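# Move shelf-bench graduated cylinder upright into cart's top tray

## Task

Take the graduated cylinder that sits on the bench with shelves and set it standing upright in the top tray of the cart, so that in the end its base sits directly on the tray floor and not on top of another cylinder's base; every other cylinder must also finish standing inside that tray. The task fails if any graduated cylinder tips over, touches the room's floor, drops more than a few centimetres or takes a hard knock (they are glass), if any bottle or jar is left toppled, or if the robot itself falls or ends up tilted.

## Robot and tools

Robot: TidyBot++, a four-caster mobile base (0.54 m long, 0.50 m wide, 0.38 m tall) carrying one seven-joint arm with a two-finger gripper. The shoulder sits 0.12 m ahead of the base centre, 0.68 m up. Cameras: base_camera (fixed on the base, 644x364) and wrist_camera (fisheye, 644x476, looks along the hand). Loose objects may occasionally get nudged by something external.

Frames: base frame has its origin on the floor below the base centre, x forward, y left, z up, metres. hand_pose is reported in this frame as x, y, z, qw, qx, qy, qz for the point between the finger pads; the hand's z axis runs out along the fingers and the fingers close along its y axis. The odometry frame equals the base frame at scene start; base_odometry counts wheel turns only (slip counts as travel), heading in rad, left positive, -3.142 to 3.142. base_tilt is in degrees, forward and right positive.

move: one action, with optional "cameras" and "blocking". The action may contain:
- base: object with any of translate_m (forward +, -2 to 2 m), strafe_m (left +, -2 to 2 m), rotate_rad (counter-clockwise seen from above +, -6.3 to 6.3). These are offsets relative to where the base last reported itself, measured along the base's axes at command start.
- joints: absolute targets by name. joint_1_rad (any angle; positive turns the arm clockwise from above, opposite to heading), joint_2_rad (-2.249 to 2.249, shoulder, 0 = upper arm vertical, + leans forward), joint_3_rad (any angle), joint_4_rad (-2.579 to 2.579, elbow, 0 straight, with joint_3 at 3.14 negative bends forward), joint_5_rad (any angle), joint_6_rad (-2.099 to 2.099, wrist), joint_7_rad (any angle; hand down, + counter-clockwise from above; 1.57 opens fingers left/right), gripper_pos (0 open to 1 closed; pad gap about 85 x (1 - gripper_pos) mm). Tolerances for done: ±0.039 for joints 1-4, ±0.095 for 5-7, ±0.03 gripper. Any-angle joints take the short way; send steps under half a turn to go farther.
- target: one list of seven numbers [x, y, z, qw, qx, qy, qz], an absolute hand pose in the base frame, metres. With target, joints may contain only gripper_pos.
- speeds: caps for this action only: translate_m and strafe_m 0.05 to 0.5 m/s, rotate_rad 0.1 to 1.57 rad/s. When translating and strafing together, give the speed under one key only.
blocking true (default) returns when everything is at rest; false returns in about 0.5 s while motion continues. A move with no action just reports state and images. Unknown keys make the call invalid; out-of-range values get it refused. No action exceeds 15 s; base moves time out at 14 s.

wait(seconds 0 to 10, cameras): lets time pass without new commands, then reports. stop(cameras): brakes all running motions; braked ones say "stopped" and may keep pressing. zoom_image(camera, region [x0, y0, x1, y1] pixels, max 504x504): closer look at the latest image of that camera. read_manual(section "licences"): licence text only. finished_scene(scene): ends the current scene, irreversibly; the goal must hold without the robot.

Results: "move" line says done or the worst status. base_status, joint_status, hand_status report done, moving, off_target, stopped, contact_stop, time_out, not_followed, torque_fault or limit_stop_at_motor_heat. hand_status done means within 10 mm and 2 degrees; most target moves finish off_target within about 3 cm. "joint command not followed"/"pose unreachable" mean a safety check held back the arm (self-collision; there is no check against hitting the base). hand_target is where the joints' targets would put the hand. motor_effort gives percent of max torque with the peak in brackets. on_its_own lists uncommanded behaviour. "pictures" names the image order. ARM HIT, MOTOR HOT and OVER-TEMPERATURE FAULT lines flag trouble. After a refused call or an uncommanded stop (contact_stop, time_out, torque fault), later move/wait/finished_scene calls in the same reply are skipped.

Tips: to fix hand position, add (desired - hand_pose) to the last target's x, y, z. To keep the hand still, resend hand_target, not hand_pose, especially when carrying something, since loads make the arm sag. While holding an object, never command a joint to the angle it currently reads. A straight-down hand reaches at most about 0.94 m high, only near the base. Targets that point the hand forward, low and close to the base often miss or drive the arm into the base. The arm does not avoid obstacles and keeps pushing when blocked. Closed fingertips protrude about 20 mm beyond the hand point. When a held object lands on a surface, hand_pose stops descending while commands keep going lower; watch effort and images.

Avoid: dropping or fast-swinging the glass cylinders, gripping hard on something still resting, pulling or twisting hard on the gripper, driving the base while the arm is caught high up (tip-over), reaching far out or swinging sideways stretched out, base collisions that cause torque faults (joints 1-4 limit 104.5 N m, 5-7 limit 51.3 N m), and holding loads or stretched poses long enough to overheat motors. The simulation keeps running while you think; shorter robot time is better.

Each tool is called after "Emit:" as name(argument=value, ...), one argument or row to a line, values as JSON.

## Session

Emit:
move(
  cameras=["all"],
)

Scene clock: 0.00 s.
base_odometry: x=+0.000 y=+0.000 heading=+0.000
base_tilt: forward=+0.0 right=-0.9
base_status: not commanded
joint_positions: joint_1_rad=+0.030 joint_2_rad=-0.380 joint_3_rad=+3.169 joint_4_rad=-2.511 joint_5_rad=+0.032 joint_6_rad=-0.867 joint_7_rad=+1.540 gripper_pos=+0.000
joint_status: not commanded
motor_effort: joint_1_rad=-1 joint_2_rad=-1 joint_3_rad=+0 joint_4_rad=+15 joint_5_rad=+0 joint_6_rad=+0 joint_7_rad=+0
hand_pose: x=+0.2736 y=-0.0140 z=+0.5976 quat_wxyz=(+0.009, +0.997, -0.034, +0.072) (m; base frame)
hand_target: x=+0.2736 y=-0.0140 z=+0.5976 quat_wxyz=(+0.009, +0.997, -0.034, +0.072) (m; base frame)
hand_status: not commanded
pictures: base_camera, wrist_camera

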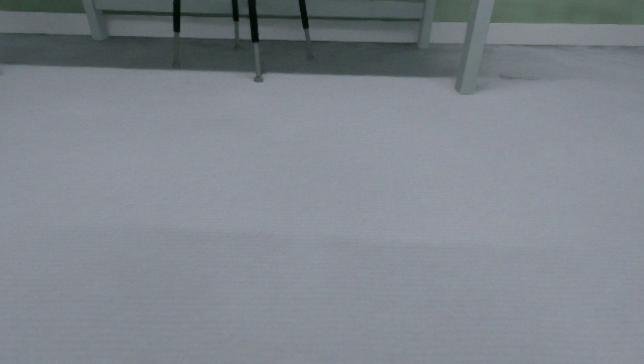

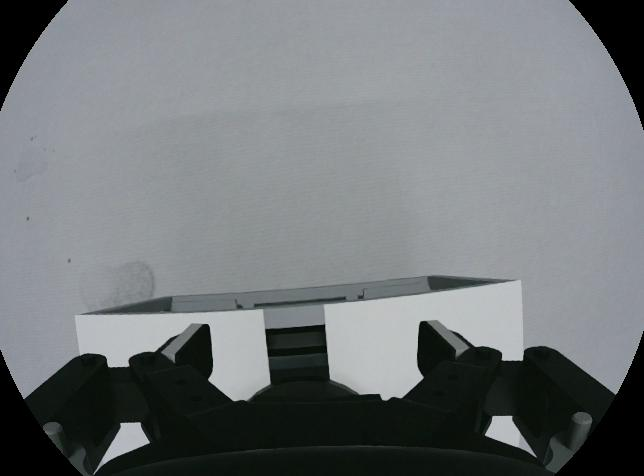

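Emit:
move(
  joints={"joint_1_rad": 0.0, "joint_2_rad": 0.0, "joint_3_rad": 3.137, "joint_4_rad": -1.3, "joint_5_rad": 0.008, "joint_6_rad": -0.3, "joint_7_rad": 1.54},
  cameras=["wrist_camera"],
)

Scene clock: 10.30 s.
move: done
base_odometry: x=+0.000 y=+0.000 heading=+0.000
base_tilt: forward=-0.1 right=-0.9
base_status: not commanded
joint_positions: joint_1_rad=+0.025 joint_2_rad=-0.024 joint_3_rad=+3.157 joint_4_rad=-1.313 joint_5_rad=+0.032 joint_6_rad=-0.371 joint_7_rad=+1.540 gripper_pos=+0.000
joint_status: all done
motor_effort: joint_1_rad=-1(3) joint_2_rad=-21(22) joint_3_rad=+0(1) joint_4_rad=+21(21) joint_5_rad=+0(1) joint_6_rad=+7(8) joint_7_rad=+1(2)
hand_pose: x=+0.7205 y=-0.0269 z=+1.1626 quat_wxyz=(+0.018, +0.737, -0.019, +0.675) (m; base frame)
hand_target: x=+0.7330 y=+0.0034 z=+1.1776 quat_wxyz=(-0.009, +0.717, -0.007, +0.697) (m; base frame)
hand_status: not commanded
pictures: wrist_camera

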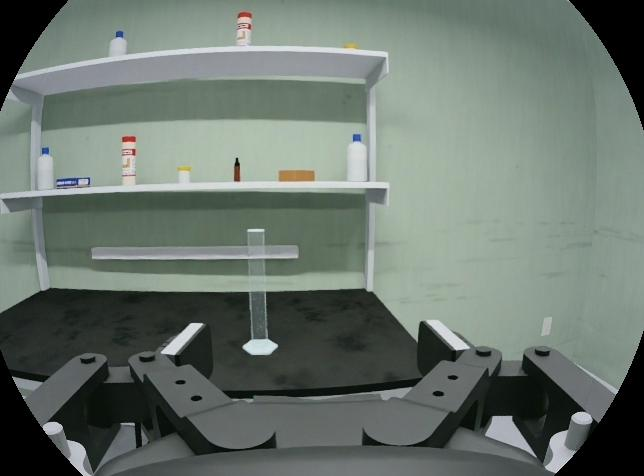

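Emit:
move(
  joints={"joint_1_rad": -1.5},
  cameras=["wrist_camera"],
)

Scene clock: 36.90 s.
move: done
base_odometry: x=+0.000 y=+0.000 heading=+0.000
base_tilt: forward=+0.0 right=-0.9
base_status: not commanded
joint_positions: joint_1_rad=-1.479 joint_2_rad=-0.014 joint_3_rad=+3.148 joint_4_rad=-1.313 joint_5_rad=+0.032 joint_6_rad=-0.368 joint_7_rad=+1.540 gripper_pos=+0.000
joint_status: all done
motor_effort: joint_1_rad=-1(5) joint_2_rad=-22(24) joint_3_rad=+0(2) joint_4_rad=+21(22) joint_5_rad=+0(0) joint_6_rad=+7(8) joint_7_rad=+1(1)
hand_pose: x=+0.1807 y=+0.6035 z=+1.1577 quat_wxyz=(-0.449, +0.551, +0.494, +0.501) (m; base frame)
hand_target: x=+0.1590 y=+0.6127 z=+1.1776 quat_wxyz=(-0.481, +0.530, +0.483, +0.504) (m; base frame)
hand_status: not commanded
pictures: wrist_camera

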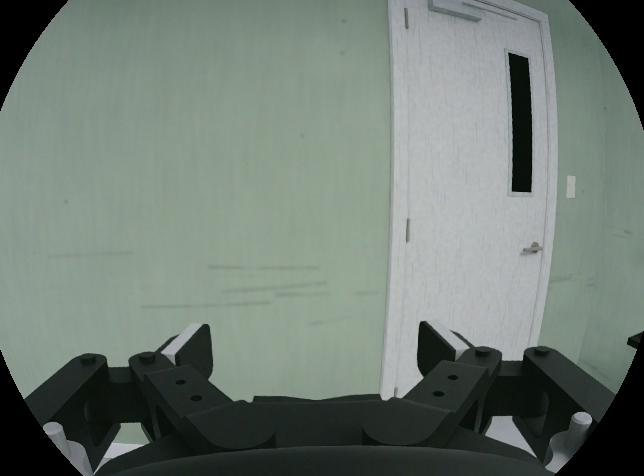

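Emit:
move(
  joints={"joint_1_rad": -3.0},
  cameras=["wrist_camera"],
)

Scene clock: 42.70 s.
move: done
base_odometry: x=+0.000 y=+0.000 heading=+0.000
base_tilt: forward=+0.0 right=-0.9
base_status: not commanded
joint_positions: joint_1_rad=-2.979 joint_2_rad=-0.014 joint_3_rad=+3.144 joint_4_rad=-1.313 joint_5_rad=+0.032 joint_6_rad=-0.367 joint_7_rad=+1.540 gripper_pos=+0.000
joint_status: all done
motor_effort: joint_1_rad=-1(3) joint_2_rad=-22(24) joint_3_rad=+0(2) joint_4_rad=+21(21) joint_5_rad=+0(1) joint_6_rad=+7(8) joint_7_rad=+1(1)
hand_pose: x=-0.4791 y=+0.1022 z=+1.1576 quat_wxyz=(-0.670, +0.065, +0.737, +0.060) (m; base frame)
hand_target: x=-0.4893 y=+0.0832 z=+1.1776 quat_wxyz=(-0.696, +0.058, +0.715, +0.040) (m; base frame)
hand_status: not commanded
pictures: wrist_camera

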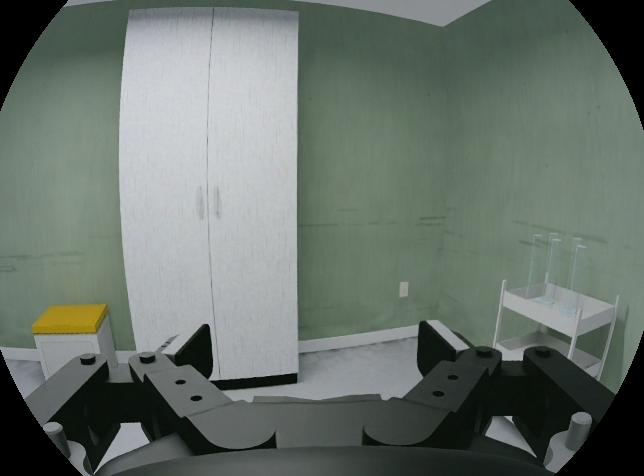

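Emit:
zoom_image(
  camera="wrist_camera",
  region=[480, 210, 640, 390],
)

Scaled by 2.800.

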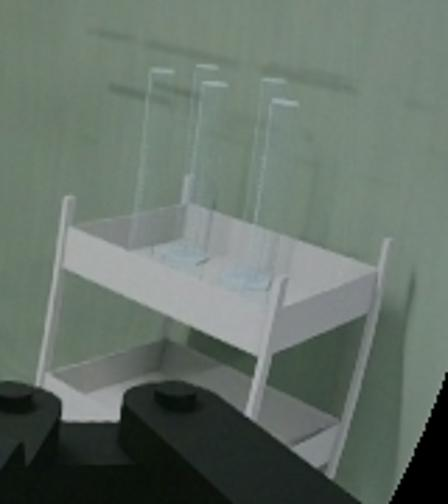

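Emit:
move(
  joints={"joint_1_rad": -2.3},
  cameras=["wrist_camera"],
)

Scene clock: 54.03 s.
move: done
base_odometry: x=+0.000 y=+0.000 heading=+0.000
base_tilt: forward=-0.1 right=-1.1
base_status: not commanded
joint_positions: joint_1_rad=-2.321 joint_2_rad=-0.014 joint_3_rad=+3.144 joint_4_rad=-1.313 joint_5_rad=+0.032 joint_6_rad=-0.367 joint_7_rad=+1.540 gripper_pos=+0.000
joint_status: all done
motor_effort: joint_1_rad=-2(3) joint_2_rad=-22(23) joint_3_rad=+0(2) joint_4_rad=+20(22) joint_5_rad=+0(1) joint_6_rad=+7(8) joint_7_rad=+0(1)
hand_pose: x=-0.2921 y=+0.4463 z=+1.1577 quat_wxyz=(-0.615, +0.299, +0.676, +0.273) (m; base frame)
hand_target: x=-0.2927 y=+0.4556 z=+1.1776 quat_wxyz=(-0.639, +0.300, +0.652, +0.277) (m; base frame)
hand_status: not commanded
pictures: wrist_camera

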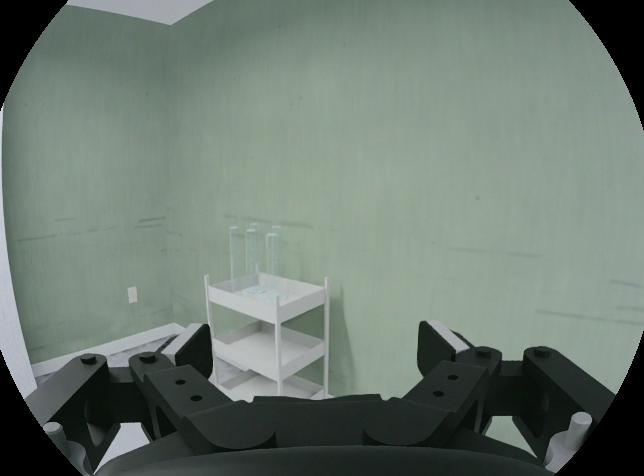

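Emit:
zoom_image(
  camera="wrist_camera",
  region=[180, 200, 360, 420],
)

Scaled by 2.291.

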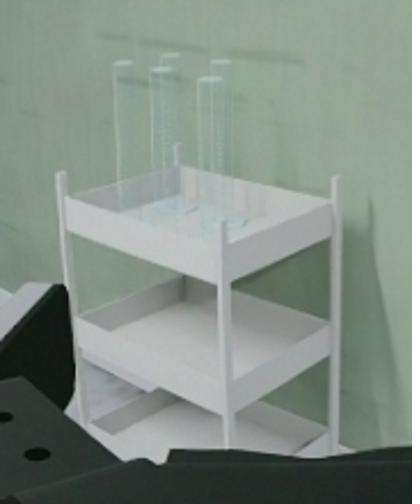

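Emit:
move(
  base={"translate_m": 0.5, "strafe_m": 0.1},
  joints={"joint_1_rad": -0.002, "joint_2_rad": 0.162, "joint_3_rad": 3.137, "joint_4_rad": -1.795, "joint_5_rad": -0.016, "joint_6_rad": 0.496, "joint_7_rad": 1.57},
  speeds={"translate_m": 0.4},
  cameras=["wrist_camera"],
)

Scene clock: 153.70 s.
move: done
base_odometry: x=+0.500 y=+0.100 heading=+0.000
base_tilt: forward=+0.0 right=-1.0
base_status: done
joint_positions: joint_1_rad=-0.022 joint_2_rad=+0.140 joint_3_rad=+3.140 joint_4_rad=-1.773 joint_5_rad=+0.032 joint_6_rad=+0.426 joint_7_rad=+1.541 gripper_pos=+0.000
joint_status: all done
motor_effort: joint_1_rad=+0(5) joint_2_rad=-27(32) joint_3_rad=+0(3) joint_4_rad=+21(22) joint_5_rad=+0(1) joint_6_rad=+7(8) joint_7_rad=+0(2)
hand_pose: x=+0.7835 y=+0.0212 z=+1.0190 quat_wxyz=(-0.014, +0.677, +0.012, +0.736) (m; base frame)
hand_target: x=+0.7874 y=+0.0031 z=+1.0127 quat_wxyz=(-0.006, +0.667, -0.006, +0.745) (m; base frame)
hand_status: not commanded
pictures: wrist_camera

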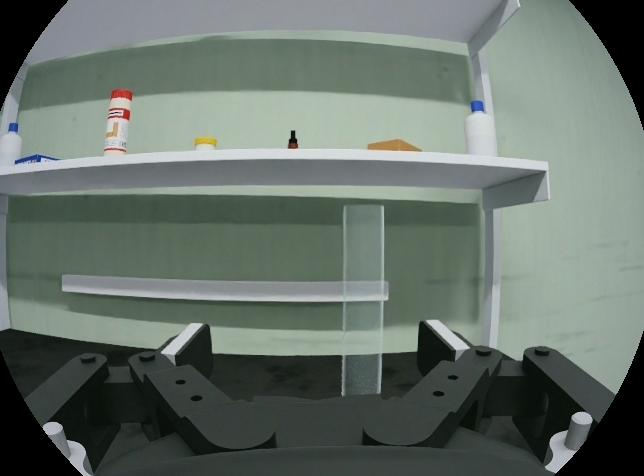

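Emit:
zoom_image(
  camera="wrist_camera",
  region=[280, 190, 440, 410],
)

Scaled by 2.291.

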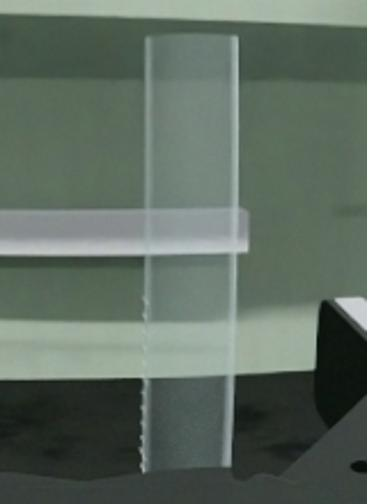

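Emit:
move(
  base={"translate_m": 0.12, "strafe_m": -0.0446},
  joints={"joint_2_rad": 0.182, "joint_4_rad": -1.811, "joint_5_rad": 0.02, "joint_6_rad": 0.496, "joint_7_rad": 1.55},
  speeds={"translate_m": 0.15},
  cameras=["wrist_camera"],
)

Scene clock: 199.37 s.
move: done
base_odometry: x=+0.620 y=+0.055 heading=+0.000
base_tilt: forward=+0.0 right=-0.9
base_status: done
joint_positions: joint_1_rad=-0.021 joint_2_rad=+0.171 joint_3_rad=+3.140 joint_4_rad=-1.793 joint_5_rad=+0.032 joint_6_rad=+0.431 joint_7_rad=+1.541 gripper_pos=+0.000
joint_status: all done
motor_effort: joint_1_rad=-1(3) joint_2_rad=-29(31) joint_3_rad=-1(2) joint_4_rad=+20(21) joint_5_rad=+0(1) joint_6_rad=+8(8) joint_7_rad=+0(2)
hand_pose: x=+0.7917 y=+0.0208 z=+0.9880 quat_wxyz=(-0.013, +0.693, +0.012, +0.720) (m; base frame)
hand_target: x=+0.7922 y=+0.0085 z=+0.9897 quat_wxyz=(-0.007, +0.681, +0.004, +0.733) (m; base frame)
hand_status: not commanded
pictures: wrist_camera

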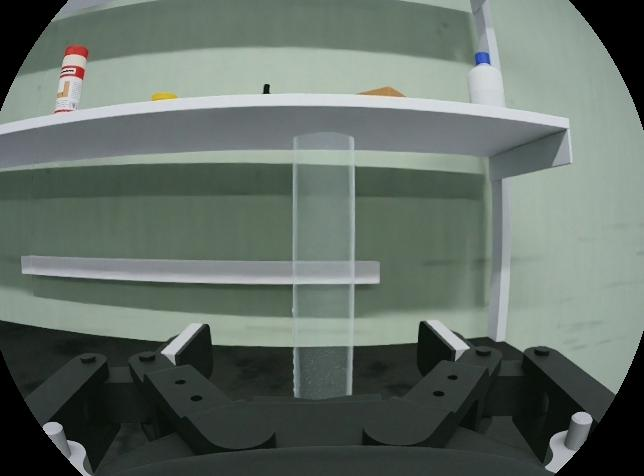

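Emit:
move(
  joints={"joint_6_rad": 0.507},
  cameras=["wrist_camera"],
)

Emit:
zoom_image(
  camera="wrist_camera",
  region=[240, 120, 400, 410],
)

Scene clock: 205.63 s.
move: done
base_odometry: x=+0.620 y=+0.055 heading=+0.000
base_tilt: forward=+0.0 right=-0.8
base_status: not commanded
joint_positions: joint_1_rad=-0.021 joint_2_rad=+0.171 joint_3_rad=+3.140 joint_4_rad=-1.793 joint_5_rad=+0.032 joint_6_rad=+0.443 joint_7_rad=+1.541 gripper_pos=+0.000
joint_status: all done
motor_effort: joint_1_rad=-1(2) joint_2_rad=-28(29) joint_3_rad=-1(1) joint_4_rad=+20(20) joint_5_rad=+0(1) joint_6_rad=+7(8) joint_7_rad=+0(1)
hand_pose: x=+0.7916 y=+0.0209 z=+0.9916 quat_wxyz=(-0.014, +0.689, +0.012, +0.724) (m; base frame)
hand_target: x=+0.7920 y=+0.0085 z=+0.9932 quat_wxyz=(-0.007, +0.677, +0.004, +0.736) (m; base frame)
hand_status: not commanded
pictures: wrist_camera

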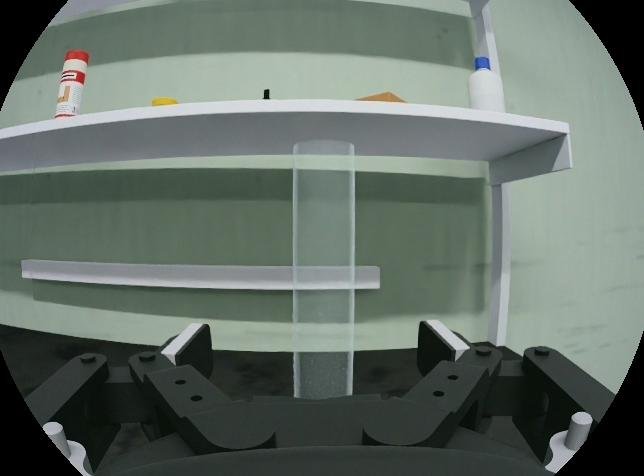

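Scaled by 1.738.

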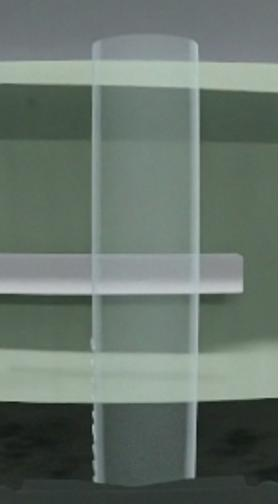

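Emit:
move(
  base={"translate_m": 0.09, "strafe_m": -0.0022},
  speeds={"translate_m": 0.1},
  cameras=["wrist_camera"],
)

Emit:
zoom_image(
  camera="wrist_camera",
  region=[220, 60, 420, 420],
)

Scene clock: 218.50 s.
move: done
base_odometry: x=+0.710 y=+0.053 heading=+0.000
base_tilt: forward=+0.1 right=-1.0
base_status: done
joint_positions: joint_1_rad=-0.021 joint_2_rad=+0.175 joint_3_rad=+3.140 joint_4_rad=-1.793 joint_5_rad=+0.032 joint_6_rad=+0.443 joint_7_rad=+1.541 gripper_pos=+0.000
joint_status: not commanded
motor_effort: joint_1_rad=-1(2) joint_2_rad=-28(31) joint_3_rad=+0(1) joint_4_rad=+20(21) joint_5_rad=+0(1) joint_6_rad=+7(8) joint_7_rad=+1(1)
hand_pose: x=+0.7927 y=+0.0209 z=+0.9889 quat_wxyz=(-0.014, +0.691, +0.012, +0.723) (m; base frame)
hand_target: x=+0.7920 y=+0.0085 z=+0.9932 quat_wxyz=(-0.007, +0.677, +0.004, +0.736) (m; base frame)
hand_status: not commanded
pictures: wrist_camera

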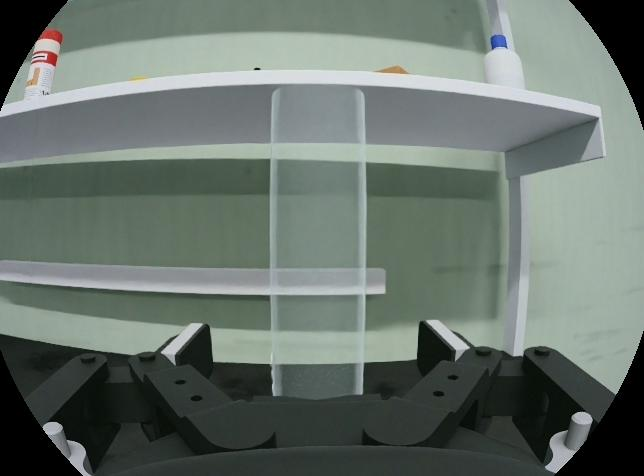

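Scaled by 1.400.

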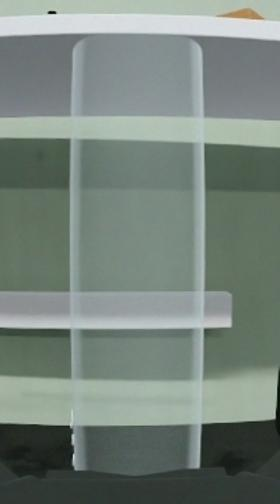

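Emit:
move(
  base={"translate_m": 0.018},
  speeds={"translate_m": 0.08},
  cameras=["wrist_camera"],
)

Emit:
zoom_image(
  camera="wrist_camera",
  region=[220, 60, 420, 420],
)

Scene clock: 222.57 s.
move: done
base_odometry: x=+0.729 y=+0.053 heading=-0.001
base_tilt: forward=+0.0 right=-0.9
base_status: done
joint_positions: joint_1_rad=-0.021 joint_2_rad=+0.180 joint_3_rad=+3.140 joint_4_rad=-1.794 joint_5_rad=+0.032 joint_6_rad=+0.444 joint_7_rad=+1.541 gripper_pos=+0.000
joint_status: not commanded
motor_effort: joint_1_rad=-1(2) joint_2_rad=-29(31) joint_3_rad=+0(1) joint_4_rad=+20(21) joint_5_rad=+0(1) joint_6_rad=+7(8) joint_7_rad=+0(1)
hand_pose: x=+0.7943 y=+0.0209 z=+0.9848 quat_wxyz=(-0.014, +0.693, +0.012, +0.721) (m; base frame)
hand_target: x=+0.7920 y=+0.0085 z=+0.9932 quat_wxyz=(-0.007, +0.677, +0.004, +0.736) (m; base frame)
hand_status: not commanded
pictures: wrist_camera

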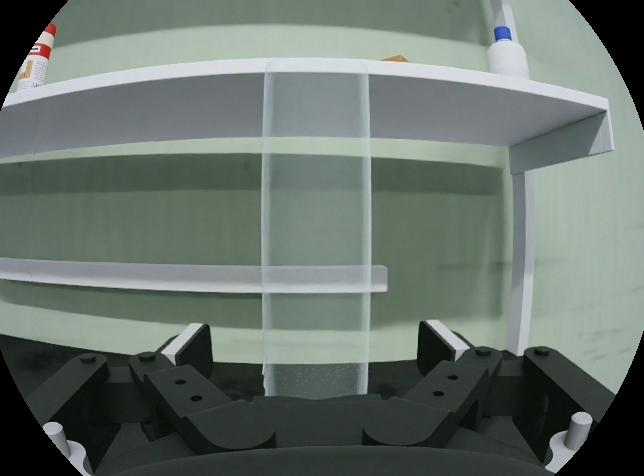

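Scaled by 1.400.

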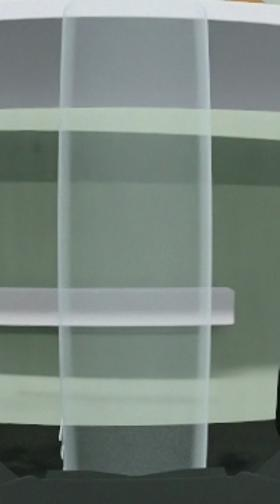

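Emit:
move(
  joints={"gripper_pos": 0.75},
  cameras=["wrist_camera"],
)

Emit:
zoom_image(
  camera="wrist_camera",
  region=[220, 60, 420, 420],
)

Scene clock: 233.63 s.
move: off_target
base_odometry: x=+0.729 y=+0.053 heading=-0.001
base_tilt: forward=-0.1 right=-0.9
base_status: not commanded
joint_positions: joint_1_rad=-0.021 joint_2_rad=+0.180 joint_3_rad=+3.140 joint_4_rad=-1.794 joint_5_rad=+0.032 joint_6_rad=+0.444 joint_7_rad=+1.541 gripper_pos=+0.563
joint_status: gripper_pos off_target (ended at +0.563, target +0.750)
motor_effort: joint_1_rad=-1(2) joint_2_rad=-29(29) joint_3_rad=+0(1) joint_4_rad=+20(21) joint_5_rad=+0(0) joint_6_rad=+7(8) joint_7_rad=+1(1)
hand_pose: x=+0.7943 y=+0.0209 z=+0.9848 quat_wxyz=(-0.014, +0.693, +0.012, +0.721) (m; base frame)
hand_target: x=+0.7920 y=+0.0085 z=+0.9932 quat_wxyz=(-0.007, +0.677, +0.004, +0.736) (m; base frame)
hand_status: not commanded
pictures: wrist_camera

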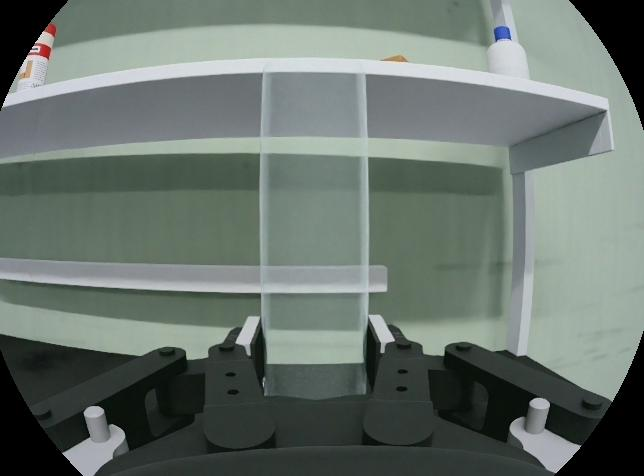

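Scaled by 1.400.

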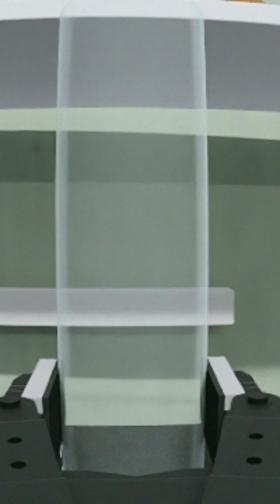

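Emit:
move(
  joints={"joint_2_rad": 0.1445, "joint_4_rad": -1.736, "joint_6_rad": 0.358},
  cameras=[],
)

Emit:
wait(
  seconds=0.3,
  cameras=["wrist_camera"],
)

Scene clock: 269.10 s.
move: done
base_odometry: x=+0.729 y=+0.053 heading=-0.001
base_tilt: forward=-0.1 right=-1.0
base_status: not commanded
joint_positions: joint_1_rad=-0.021 joint_2_rad=+0.177 joint_3_rad=+3.140 joint_4_rad=-1.757 joint_5_rad=+0.032 joint_6_rad=+0.380 joint_7_rad=+1.541 gripper_pos=+0.563
joint_status: all done
motor_effort: joint_1_rad=-1(2) joint_2_rad=-31(32) joint_3_rad=+0(1) joint_4_rad=+23(23) joint_5_rad=+0(1) joint_6_rad=+9(9) joint_7_rad=+0(1)
hand_pose: x=+0.7980 y=+0.0205 z=+0.9894 quat_wxyz=(-0.013, +0.701, +0.012, +0.713) (m; base frame)
hand_target: x=+0.7898 y=+0.0077 z=+1.0174 quat_wxyz=(-0.006, +0.690, +0.004, +0.724) (m; base frame)
hand_status: not commanded
pictures: none
No camera images: "cameras" was empty.

Scene clock: 269.40 s.
base_odometry: x=+0.729 y=+0.053 heading=-0.001
base_tilt: forward=+0.0 right=-0.9
base_status: not commanded
joint_positions: joint_1_rad=-0.021 joint_2_rad=+0.177 joint_3_rad=+3.140 joint_4_rad=-1.757 joint_5_rad=+0.032 joint_6_rad=+0.380 joint_7_rad=+1.541 gripper_pos=+0.563
joint_status: all done
motor_effort: joint_1_rad=-1(2) joint_2_rad=-31(32) joint_3_rad=-1(1) joint_4_rad=+23(23) joint_5_rad=+0(1) joint_6_rad=+9(9) joint_7_rad=+0(1)
hand_pose: x=+0.7980 y=+0.0205 z=+0.9894 quat_wxyz=(-0.013, +0.701, +0.012, +0.713) (m; base frame)
hand_target: x=+0.7898 y=+0.0077 z=+1.0174 quat_wxyz=(-0.006, +0.690, +0.004, +0.724) (m; base frame)
hand_status: not commanded
wait: 0.30 s; at rest by 0.27 s
pictures: wrist_camera

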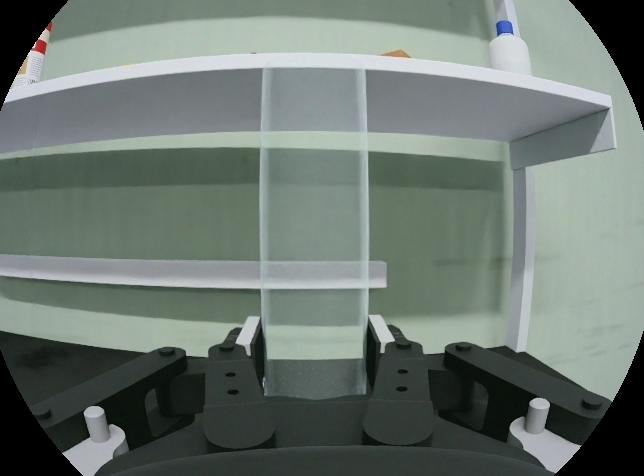

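Emit:
move(
  joints={"joint_2_rad": 0.115, "joint_4_rad": -1.698, "joint_6_rad": 0.322},
  cameras=[],
)

Emit:
move(
  joints={"joint_2_rad": 0.100, "joint_4_rad": -1.661, "joint_6_rad": 0.270},
  cameras=[],
)

Scene clock: 275.67 s.
move: done
base_odometry: x=+0.729 y=+0.053 heading=-0.001
base_tilt: forward=-0.1 right=-0.9
base_status: not commanded
joint_positions: joint_1_rad=-0.021 joint_2_rad=+0.144 joint_3_rad=+3.140 joint_4_rad=-1.720 joint_5_rad=+0.032 joint_6_rad=+0.357 joint_7_rad=+1.541 gripper_pos=+0.563
joint_status: all done
motor_effort: joint_1_rad=+0(2) joint_2_rad=-30(34) joint_3_rad=+0(1) joint_4_rad=+24(25) joint_5_rad=+0(1) joint_6_rad=+9(10) joint_7_rad=+0(1)
hand_pose: x=+0.7906 y=+0.0201 z=+1.0276 quat_wxyz=(-0.012, +0.684, +0.012, +0.729) (m; base frame)
hand_target: x=+0.7827 y=+0.0075 z=+1.0492 quat_wxyz=(-0.005, +0.678, +0.004, +0.735) (m; base frame)
hand_status: not commanded
pictures: none
No camera images: "cameras" was empty.

Scene clock: 276.43 s.
move: done
base_odometry: x=+0.729 y=+0.053 heading=-0.001
base_tilt: forward=-0.1 right=-0.9
base_status: not commanded
joint_positions: joint_1_rad=-0.021 joint_2_rad=+0.133 joint_3_rad=+3.140 joint_4_rad=-1.683 joint_5_rad=+0.032 joint_6_rad=+0.311 joint_7_rad=+1.541 gripper_pos=+0.563
joint_status: all done
motor_effort: joint_1_rad=-1(2) joint_2_rad=-30(33) joint_3_rad=-1(1) joint_4_rad=+24(24) joint_5_rad=+0(1) joint_6_rad=+9(10) joint_7_rad=+0(1)
hand_pose: x=+0.7901 y=+0.0197 z=+1.0427 quat_wxyz=(-0.012, +0.684, +0.011, +0.730) (m; base frame)
hand_target: x=+0.7799 y=+0.0072 z=+1.0658 quat_wxyz=(-0.005, +0.678, +0.004, +0.735) (m; base frame)
hand_status: not commanded
pictures: none
No camera images: "cameras" was empty.

Emit:
move(
  base={"translate_m": -0.35},
  joints={"joint_2_rad": 0.100, "joint_4_rad": -1.661, "joint_6_rad": 0.245},
  speeds={"translate_m": 0.2},
  cameras=["wrist_camera"],
)

Scene clock: 291.70 s.
move: done
base_odometry: x=+0.379 y=+0.053 heading=-0.001
base_tilt: forward=+0.0 right=-0.9
base_status: done
joint_positions: joint_1_rad=-0.020 joint_2_rad=+0.123 joint_3_rad=+3.140 joint_4_rad=-1.682 joint_5_rad=+0.032 joint_6_rad=+0.286 joint_7_rad=+1.541 gripper_pos=+0.563
joint_status: all done
motor_effort: joint_1_rad=-1(2) joint_2_rad=-30(34) joint_3_rad=+0(1) joint_4_rad=+23(24) joint_5_rad=+0(1) joint_6_rad=+10(10) joint_7_rad=+0(1)
hand_pose: x=+0.7870 y=+0.0186 z=+1.0424 quat_wxyz=(-0.011, +0.689, +0.011, +0.725) (m; base frame)
hand_target: x=+0.7804 y=+0.0070 z=+1.0580 quat_wxyz=(-0.005, +0.687, +0.003, +0.726) (m; base frame)
hand_status: not commanded
pictures: wrist_camera

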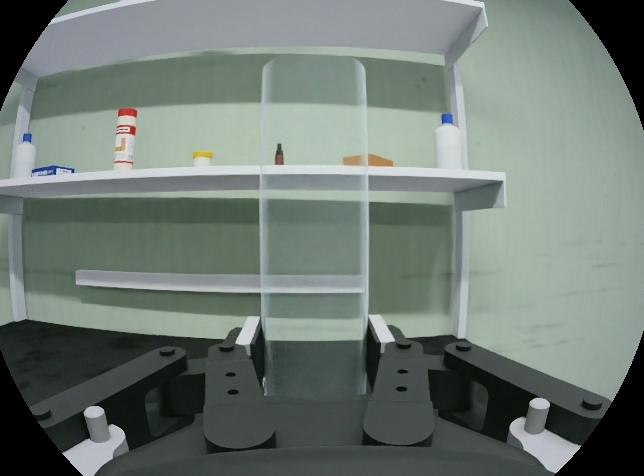

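Emit:
move(
  base={"rotate_rad": 2.8},
  speeds={"rotate_rad": 0.5},
  cameras=["wrist_camera"],
)

Scene clock: 300.80 s.
move: done
base_odometry: x=+0.378 y=+0.053 heading=+2.799
base_tilt: forward=-0.1 right=-0.9
base_status: done
joint_positions: joint_1_rad=-0.008 joint_2_rad=+0.123 joint_3_rad=+3.134 joint_4_rad=-1.682 joint_5_rad=+0.032 joint_6_rad=+0.286 joint_7_rad=+1.541 gripper_pos=+0.563
joint_status: not commanded
motor_effort: joint_1_rad=-1(5) joint_2_rad=-30(31) joint_3_rad=-1(4) joint_4_rad=+23(24) joint_5_rad=+0(1) joint_6_rad=+9(10) joint_7_rad=+1(1)
hand_pose: x=+0.7870 y=+0.0139 z=+1.0424 quat_wxyz=(-0.009, +0.689, +0.008, +0.725) (m; base frame)
hand_target: x=+0.7804 y=+0.0070 z=+1.0580 quat_wxyz=(-0.005, +0.687, +0.003, +0.726) (m; base frame)
hand_status: not commanded
pictures: wrist_camera

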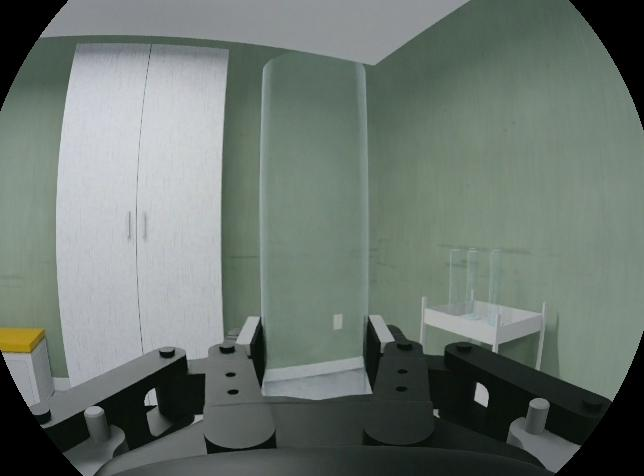

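Emit:
zoom_image(
  camera="wrist_camera",
  region=[400, 230, 560, 370],
)

Scaled by 3.150.

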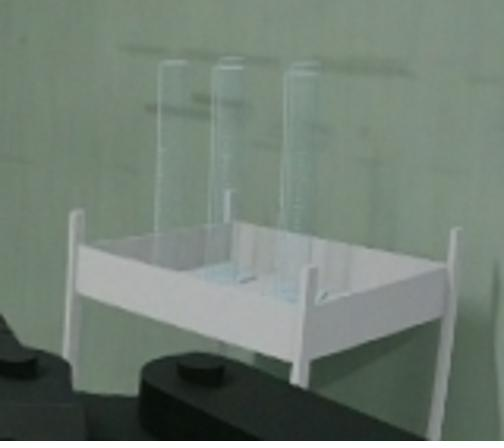

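Emit:
move(
  base={"translate_m": 0.861, "strafe_m": -0.859, "rotate_rad": 0.068},
  joints={"joint_2_rad": 0.094, "joint_4_rad": -1.628, "joint_6_rad": 0.204},
  speeds={"translate_m": 0.3, "rotate_rad": 0.2},
  cameras=["wrist_camera"],
)

Scene clock: 357.93 s.
move: done
base_odometry: x=-0.144 y=+1.151 heading=+2.867
base_tilt: forward=-0.1 right=-1.0
base_status: done
joint_positions: joint_1_rad=-0.008 joint_2_rad=+0.118 joint_3_rad=+3.133 joint_4_rad=-1.650 joint_5_rad=+0.032 joint_6_rad=+0.247 joint_7_rad=+1.541 gripper_pos=+0.563
joint_status: all done
motor_effort: joint_1_rad=+0(5) joint_2_rad=-30(33) joint_3_rad=-1(4) joint_4_rad=+23(25) joint_5_rad=+0(1) joint_6_rad=+9(11) joint_7_rad=+1(1)
hand_pose: x=+0.7874 y=+0.0142 z=+1.0534 quat_wxyz=(-0.009, +0.689, +0.008, +0.724) (m; base frame)
hand_target: x=+0.7800 y=+0.0068 z=+1.0698 quat_wxyz=(-0.004, +0.688, +0.003, +0.726) (m; base frame)
hand_status: not commanded
pictures: wrist_camera

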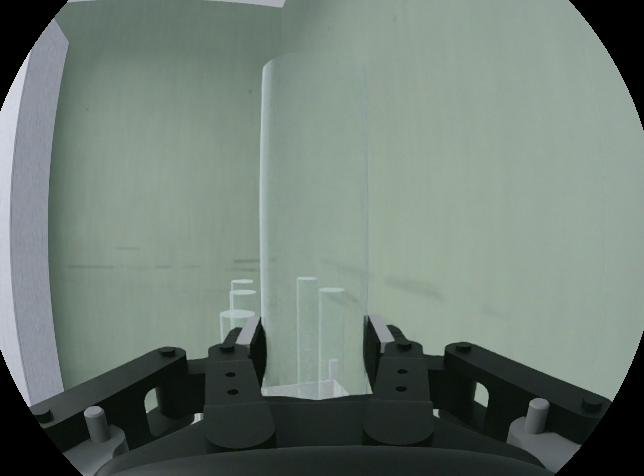

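Emit:
move(
  cameras=["wrist_camera", "base_camera"],
)

Scene clock: 381.87 s.
base_odometry: x=-0.144 y=+1.151 heading=+2.867
base_tilt: forward=-0.1 right=-0.9
base_status: done
joint_positions: joint_1_rad=-0.008 joint_2_rad=+0.118 joint_3_rad=+3.133 joint_4_rad=-1.650 joint_5_rad=+0.032 joint_6_rad=+0.247 joint_7_rad=+1.541 gripper_pos=+0.563
joint_status: all done
motor_effort: joint_1_rad=-1(5) joint_2_rad=-30(33) joint_3_rad=+0(4) joint_4_rad=+23(25) joint_5_rad=+0(1) joint_6_rad=+9(11) joint_7_rad=+0(1)
hand_pose: x=+0.7874 y=+0.0142 z=+1.0534 quat_wxyz=(-0.009, +0.689, +0.008, +0.724) (m; base frame)
hand_target: x=+0.7800 y=+0.0068 z=+1.0698 quat_wxyz=(-0.004, +0.688, +0.003, +0.726) (m; base frame)
hand_status: not commanded
pictures: base_camera, wrist_camera

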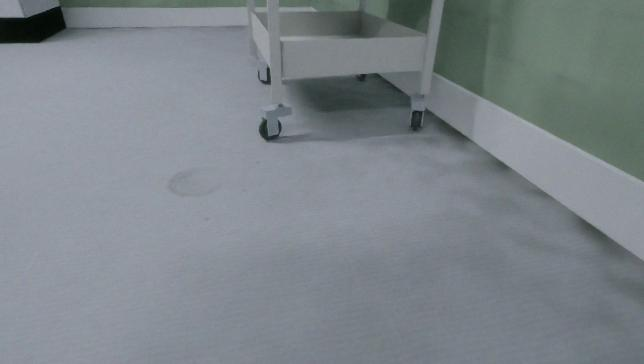

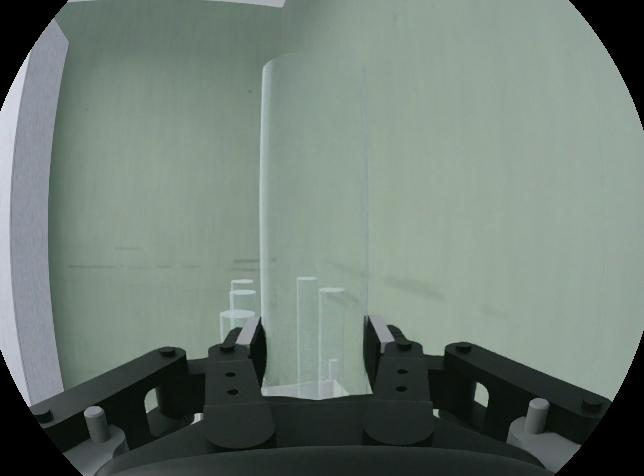

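Emit:
zoom_image(
  camera="wrist_camera",
  region=[200, 260, 440, 410],
)

Emit:
zoom_image(
  camera="base_camera",
  region=[220, 0, 470, 150],
)

Scaled by 2.100.

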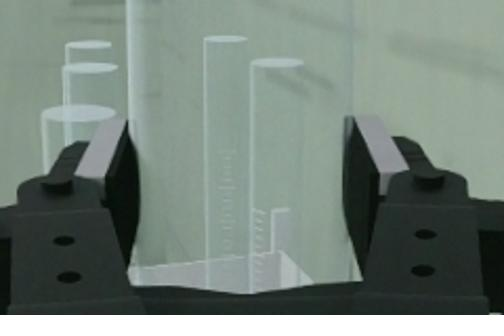

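Scaled by 2.016.

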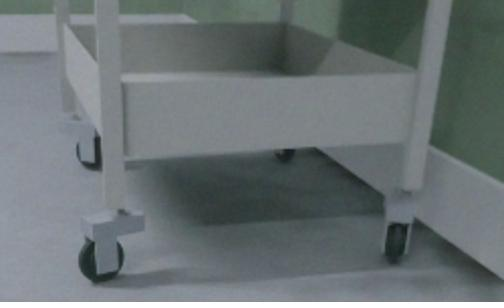

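Emit:
move(
  base={"translate_m": 0.13, "strafe_m": -0.042},
  joints={"joint_2_rad": 0.088, "joint_4_rad": -1.596, "joint_6_rad": 0.162},
  speeds={"translate_m": 0.15},
  cameras=["wrist_camera", "base_camera"],
)

Scene clock: 447.50 s.
move: done
base_odometry: x=-0.258 y=+1.227 heading=+2.867
base_tilt: forward=+0.0 right=-0.9
base_status: done
joint_positions: joint_1_rad=-0.008 joint_2_rad=+0.111 joint_3_rad=+3.133 joint_4_rad=-1.617 joint_5_rad=+0.032 joint_6_rad=+0.205 joint_7_rad=+1.541 gripper_pos=+0.563
joint_status: all done
motor_effort: joint_1_rad=+0(3) joint_2_rad=-30(34) joint_3_rad=+0(1) joint_4_rad=+24(25) joint_5_rad=+0(1) joint_6_rad=+9(11) joint_7_rad=+0(1)
hand_pose: x=+0.7867 y=+0.0138 z=+1.0657 quat_wxyz=(-0.008, +0.690, +0.008, +0.724) (m; base frame)
hand_target: x=+0.7792 y=+0.0065 z=+1.0806 quat_wxyz=(-0.004, +0.690, +0.003, +0.724) (m; base frame)
hand_status: not commanded
pictures: base_camera, wrist_camera

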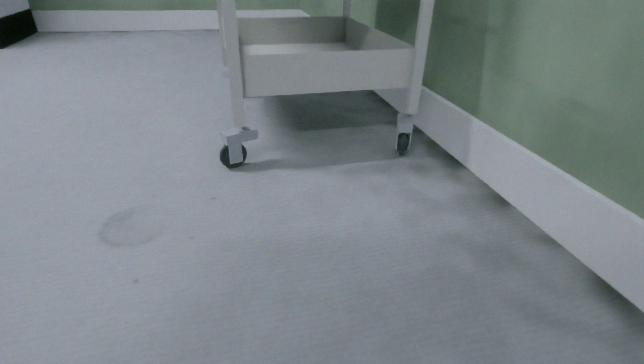

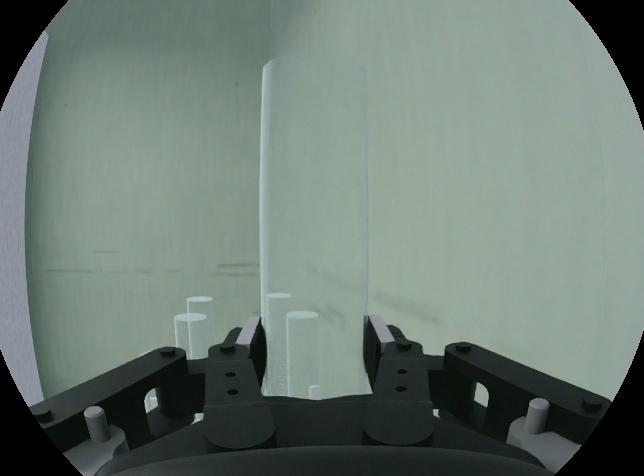

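Emit:
zoom_image(
  camera="wrist_camera",
  region=[240, 270, 400, 410],
)

Emit:
zoom_image(
  camera="wrist_camera",
  region=[120, 280, 280, 440],
)

Emit:
zoom_image(
  camera="base_camera",
  region=[200, 0, 450, 180],
)

Scaled by 3.150.

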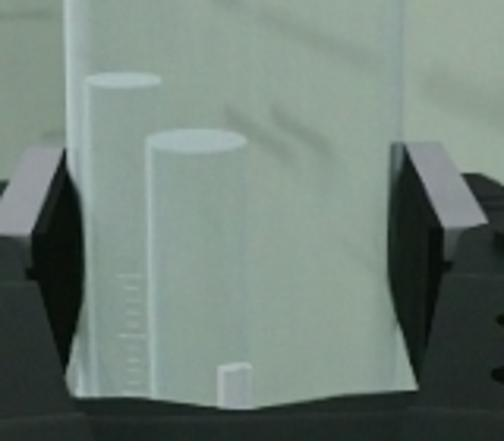

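Scaled by 3.150.

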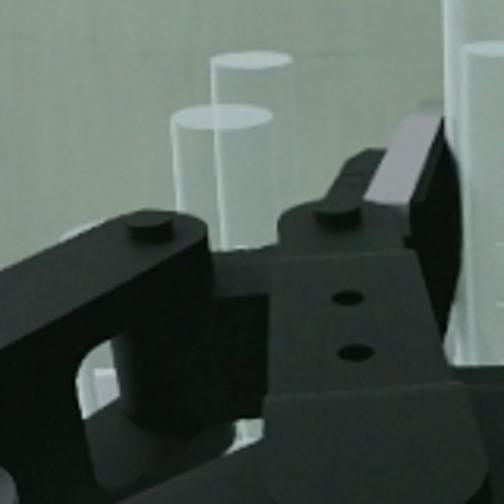

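Scaled by 2.016.

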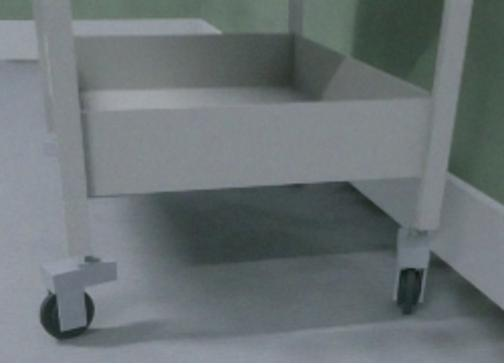

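Emit:
move(
  base={"translate_m": 0.10, "strafe_m": -0.006},
  speeds={"translate_m": 0.1},
  cameras=["wrist_camera", "base_camera"],
)

Emit:
zoom_image(
  camera="wrist_camera",
  region=[240, 270, 400, 410],
)

Emit:
zoom_image(
  camera="wrist_camera",
  region=[20, 280, 260, 460],
)

Emit:
zoom_image(
  camera="base_camera",
  region=[180, 0, 460, 200],
)

Scene clock: 601.17 s.
move: done
base_odometry: x=-0.352 y=+1.260 heading=+2.867
base_tilt: forward=+0.0 right=-1.0
base_status: done
joint_positions: joint_1_rad=-0.008 joint_2_rad=+0.108 joint_3_rad=+3.133 joint_4_rad=-1.617 joint_5_rad=+0.032 joint_6_rad=+0.205 joint_7_rad=+1.541 gripper_pos=+0.563
joint_status: not commanded
motor_effort: joint_1_rad=-1(2) joint_2_rad=-30(33) joint_3_rad=+0(2) joint_4_rad=+23(24) joint_5_rad=+0(1) joint_6_rad=+9(10) joint_7_rad=+1(1)
hand_pose: x=+0.7855 y=+0.0138 z=+1.0678 quat_wxyz=(-0.008, +0.689, +0.008, +0.725) (m; base frame)
hand_target: x=+0.7792 y=+0.0065 z=+1.0806 quat_wxyz=(-0.004, +0.690, +0.003, +0.724) (m; base frame)
hand_status: not commanded
pictures: base_camera, wrist_camera

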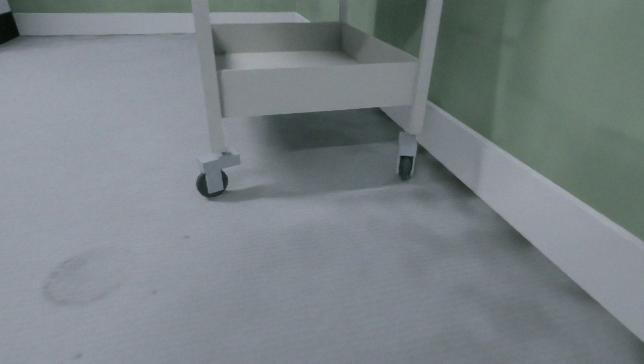

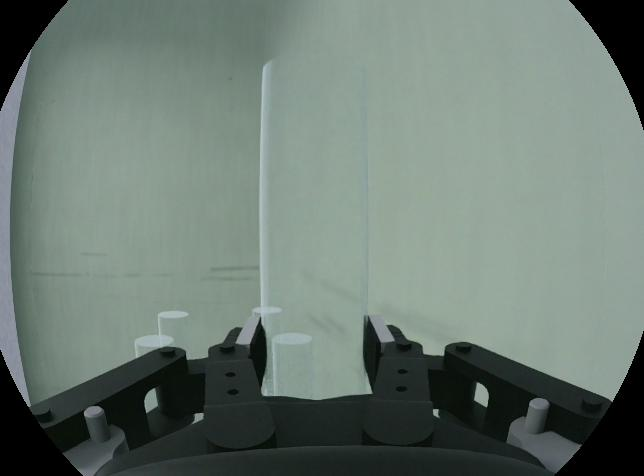

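Scaled by 3.150.

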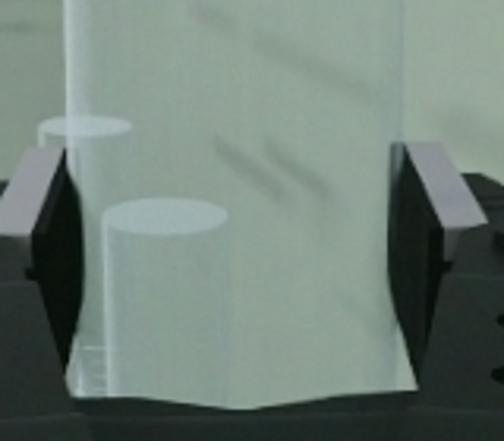

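Scaled by 2.100.

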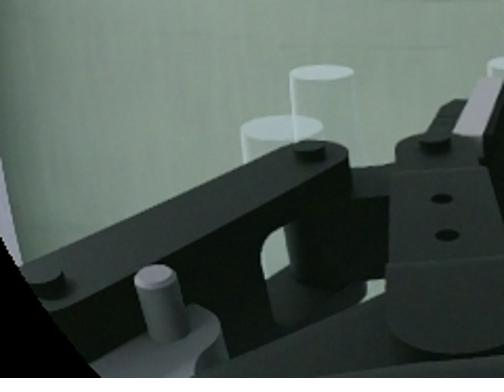

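Scaled by 1.800.

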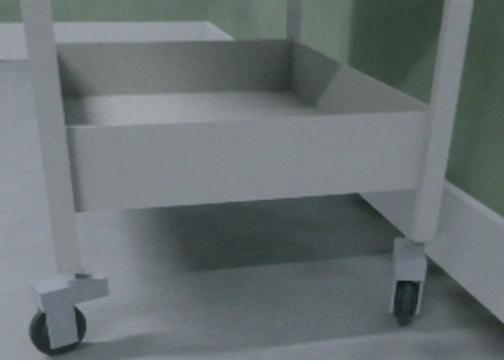

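Emit:
move(
  base={"translate_m": 0.097, "strafe_m": -0.003},
  speeds={"translate_m": 0.1},
  cameras=["wrist_camera", "base_camera"],
)

Emit:
zoom_image(
  camera="wrist_camera",
  region=[200, 280, 400, 420],
)

Emit:
zoom_image(
  camera="wrist_camera",
  region=[0, 280, 240, 460],
)

Scene clock: 714.70 s.
move: done
base_odometry: x=-0.445 y=+1.290 heading=+2.867
base_tilt: forward=+0.0 right=-1.0
base_status: done
joint_positions: joint_1_rad=-0.008 joint_2_rad=+0.106 joint_3_rad=+3.133 joint_4_rad=-1.617 joint_5_rad=+0.032 joint_6_rad=+0.205 joint_7_rad=+1.541 gripper_pos=+0.563
joint_status: not commanded
motor_effort: joint_1_rad=-2(2) joint_2_rad=-30(33) joint_3_rad=+0(1) joint_4_rad=+24(24) joint_5_rad=+0(0) joint_6_rad=+9(10) joint_7_rad=+1(1)
hand_pose: x=+0.7847 y=+0.0138 z=+1.0691 quat_wxyz=(-0.008, +0.688, +0.008, +0.726) (m; base frame)
hand_target: x=+0.7792 y=+0.0065 z=+1.0806 quat_wxyz=(-0.004, +0.690, +0.003, +0.724) (m; base frame)
hand_status: not commanded
pictures: base_camera, wrist_camera

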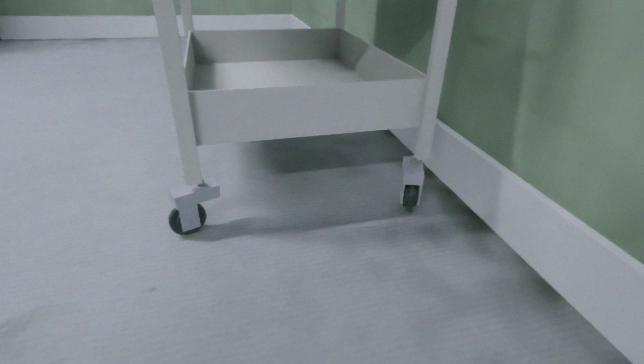

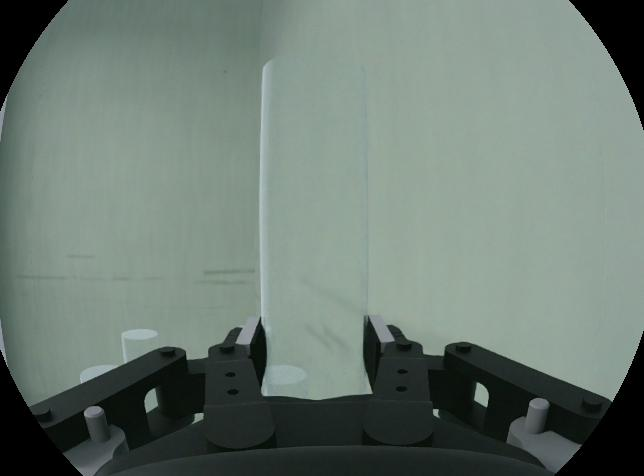

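Scaled by 2.520.

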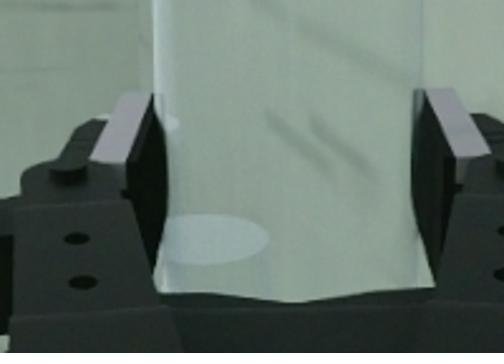

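Scaled by 2.100.

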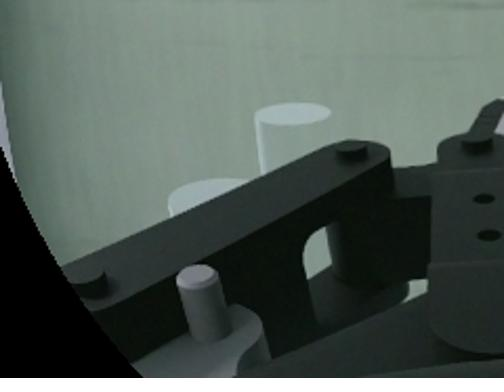

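Emit:
move(
  joints={"joint_2_rad": 0.161, "joint_4_rad": -1.788, "joint_6_rad": 0.470},
  cameras=["wrist_camera"],
)

Emit:
zoom_image(
  camera="wrist_camera",
  region=[200, 280, 400, 420],
)

Scene clock: 756.37 s.
move: done
base_odometry: x=-0.445 y=+1.290 heading=+2.867
base_tilt: forward=+0.0 right=-1.0
base_status: not commanded
joint_positions: joint_1_rad=-0.008 joint_2_rad=+0.166 joint_3_rad=+3.133 joint_4_rad=-1.786 joint_5_rad=+0.032 joint_6_rad=+0.389 joint_7_rad=+1.541 gripper_pos=+0.563
joint_status: all done
motor_effort: joint_1_rad=-1(2) joint_2_rad=-31(33) joint_3_rad=+0(1) joint_4_rad=+22(24) joint_5_rad=+0(1) joint_6_rad=+9(10) joint_7_rad=+0(1)
hand_pose: x=+0.7912 y=+0.0155 z=+0.9823 quat_wxyz=(-0.011, +0.704, +0.009, +0.710) (m; base frame)
hand_target: x=+0.7885 y=+0.0083 z=+1.0095 quat_wxyz=(-0.007, +0.674, +0.004, +0.739) (m; base frame)
hand_status: not commanded
pictures: wrist_camera

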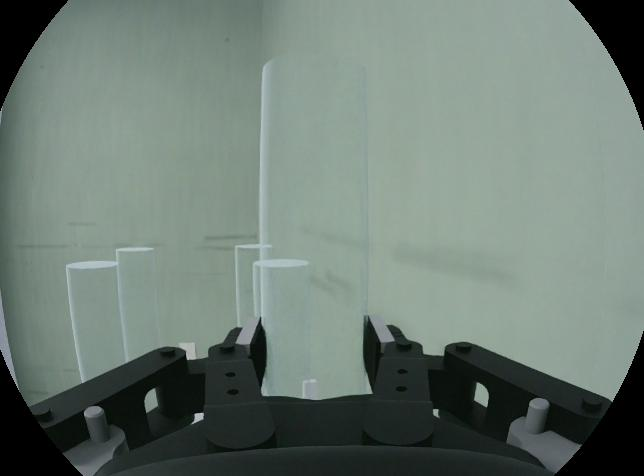

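Scaled by 2.520.

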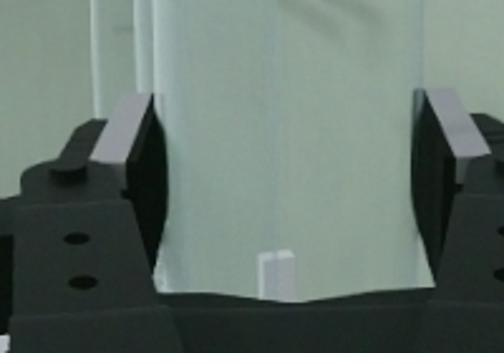

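Emit:
zoom_image(
  camera="wrist_camera",
  region=[40, 230, 300, 440],
)

Scaled by 1.938.

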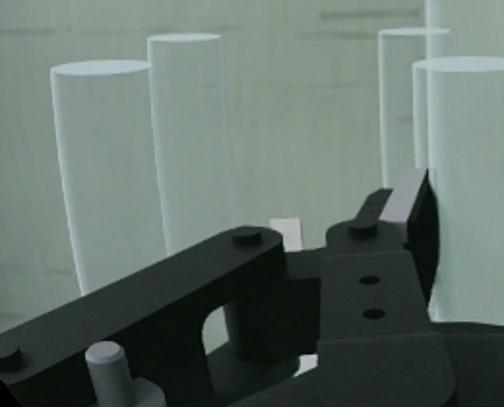

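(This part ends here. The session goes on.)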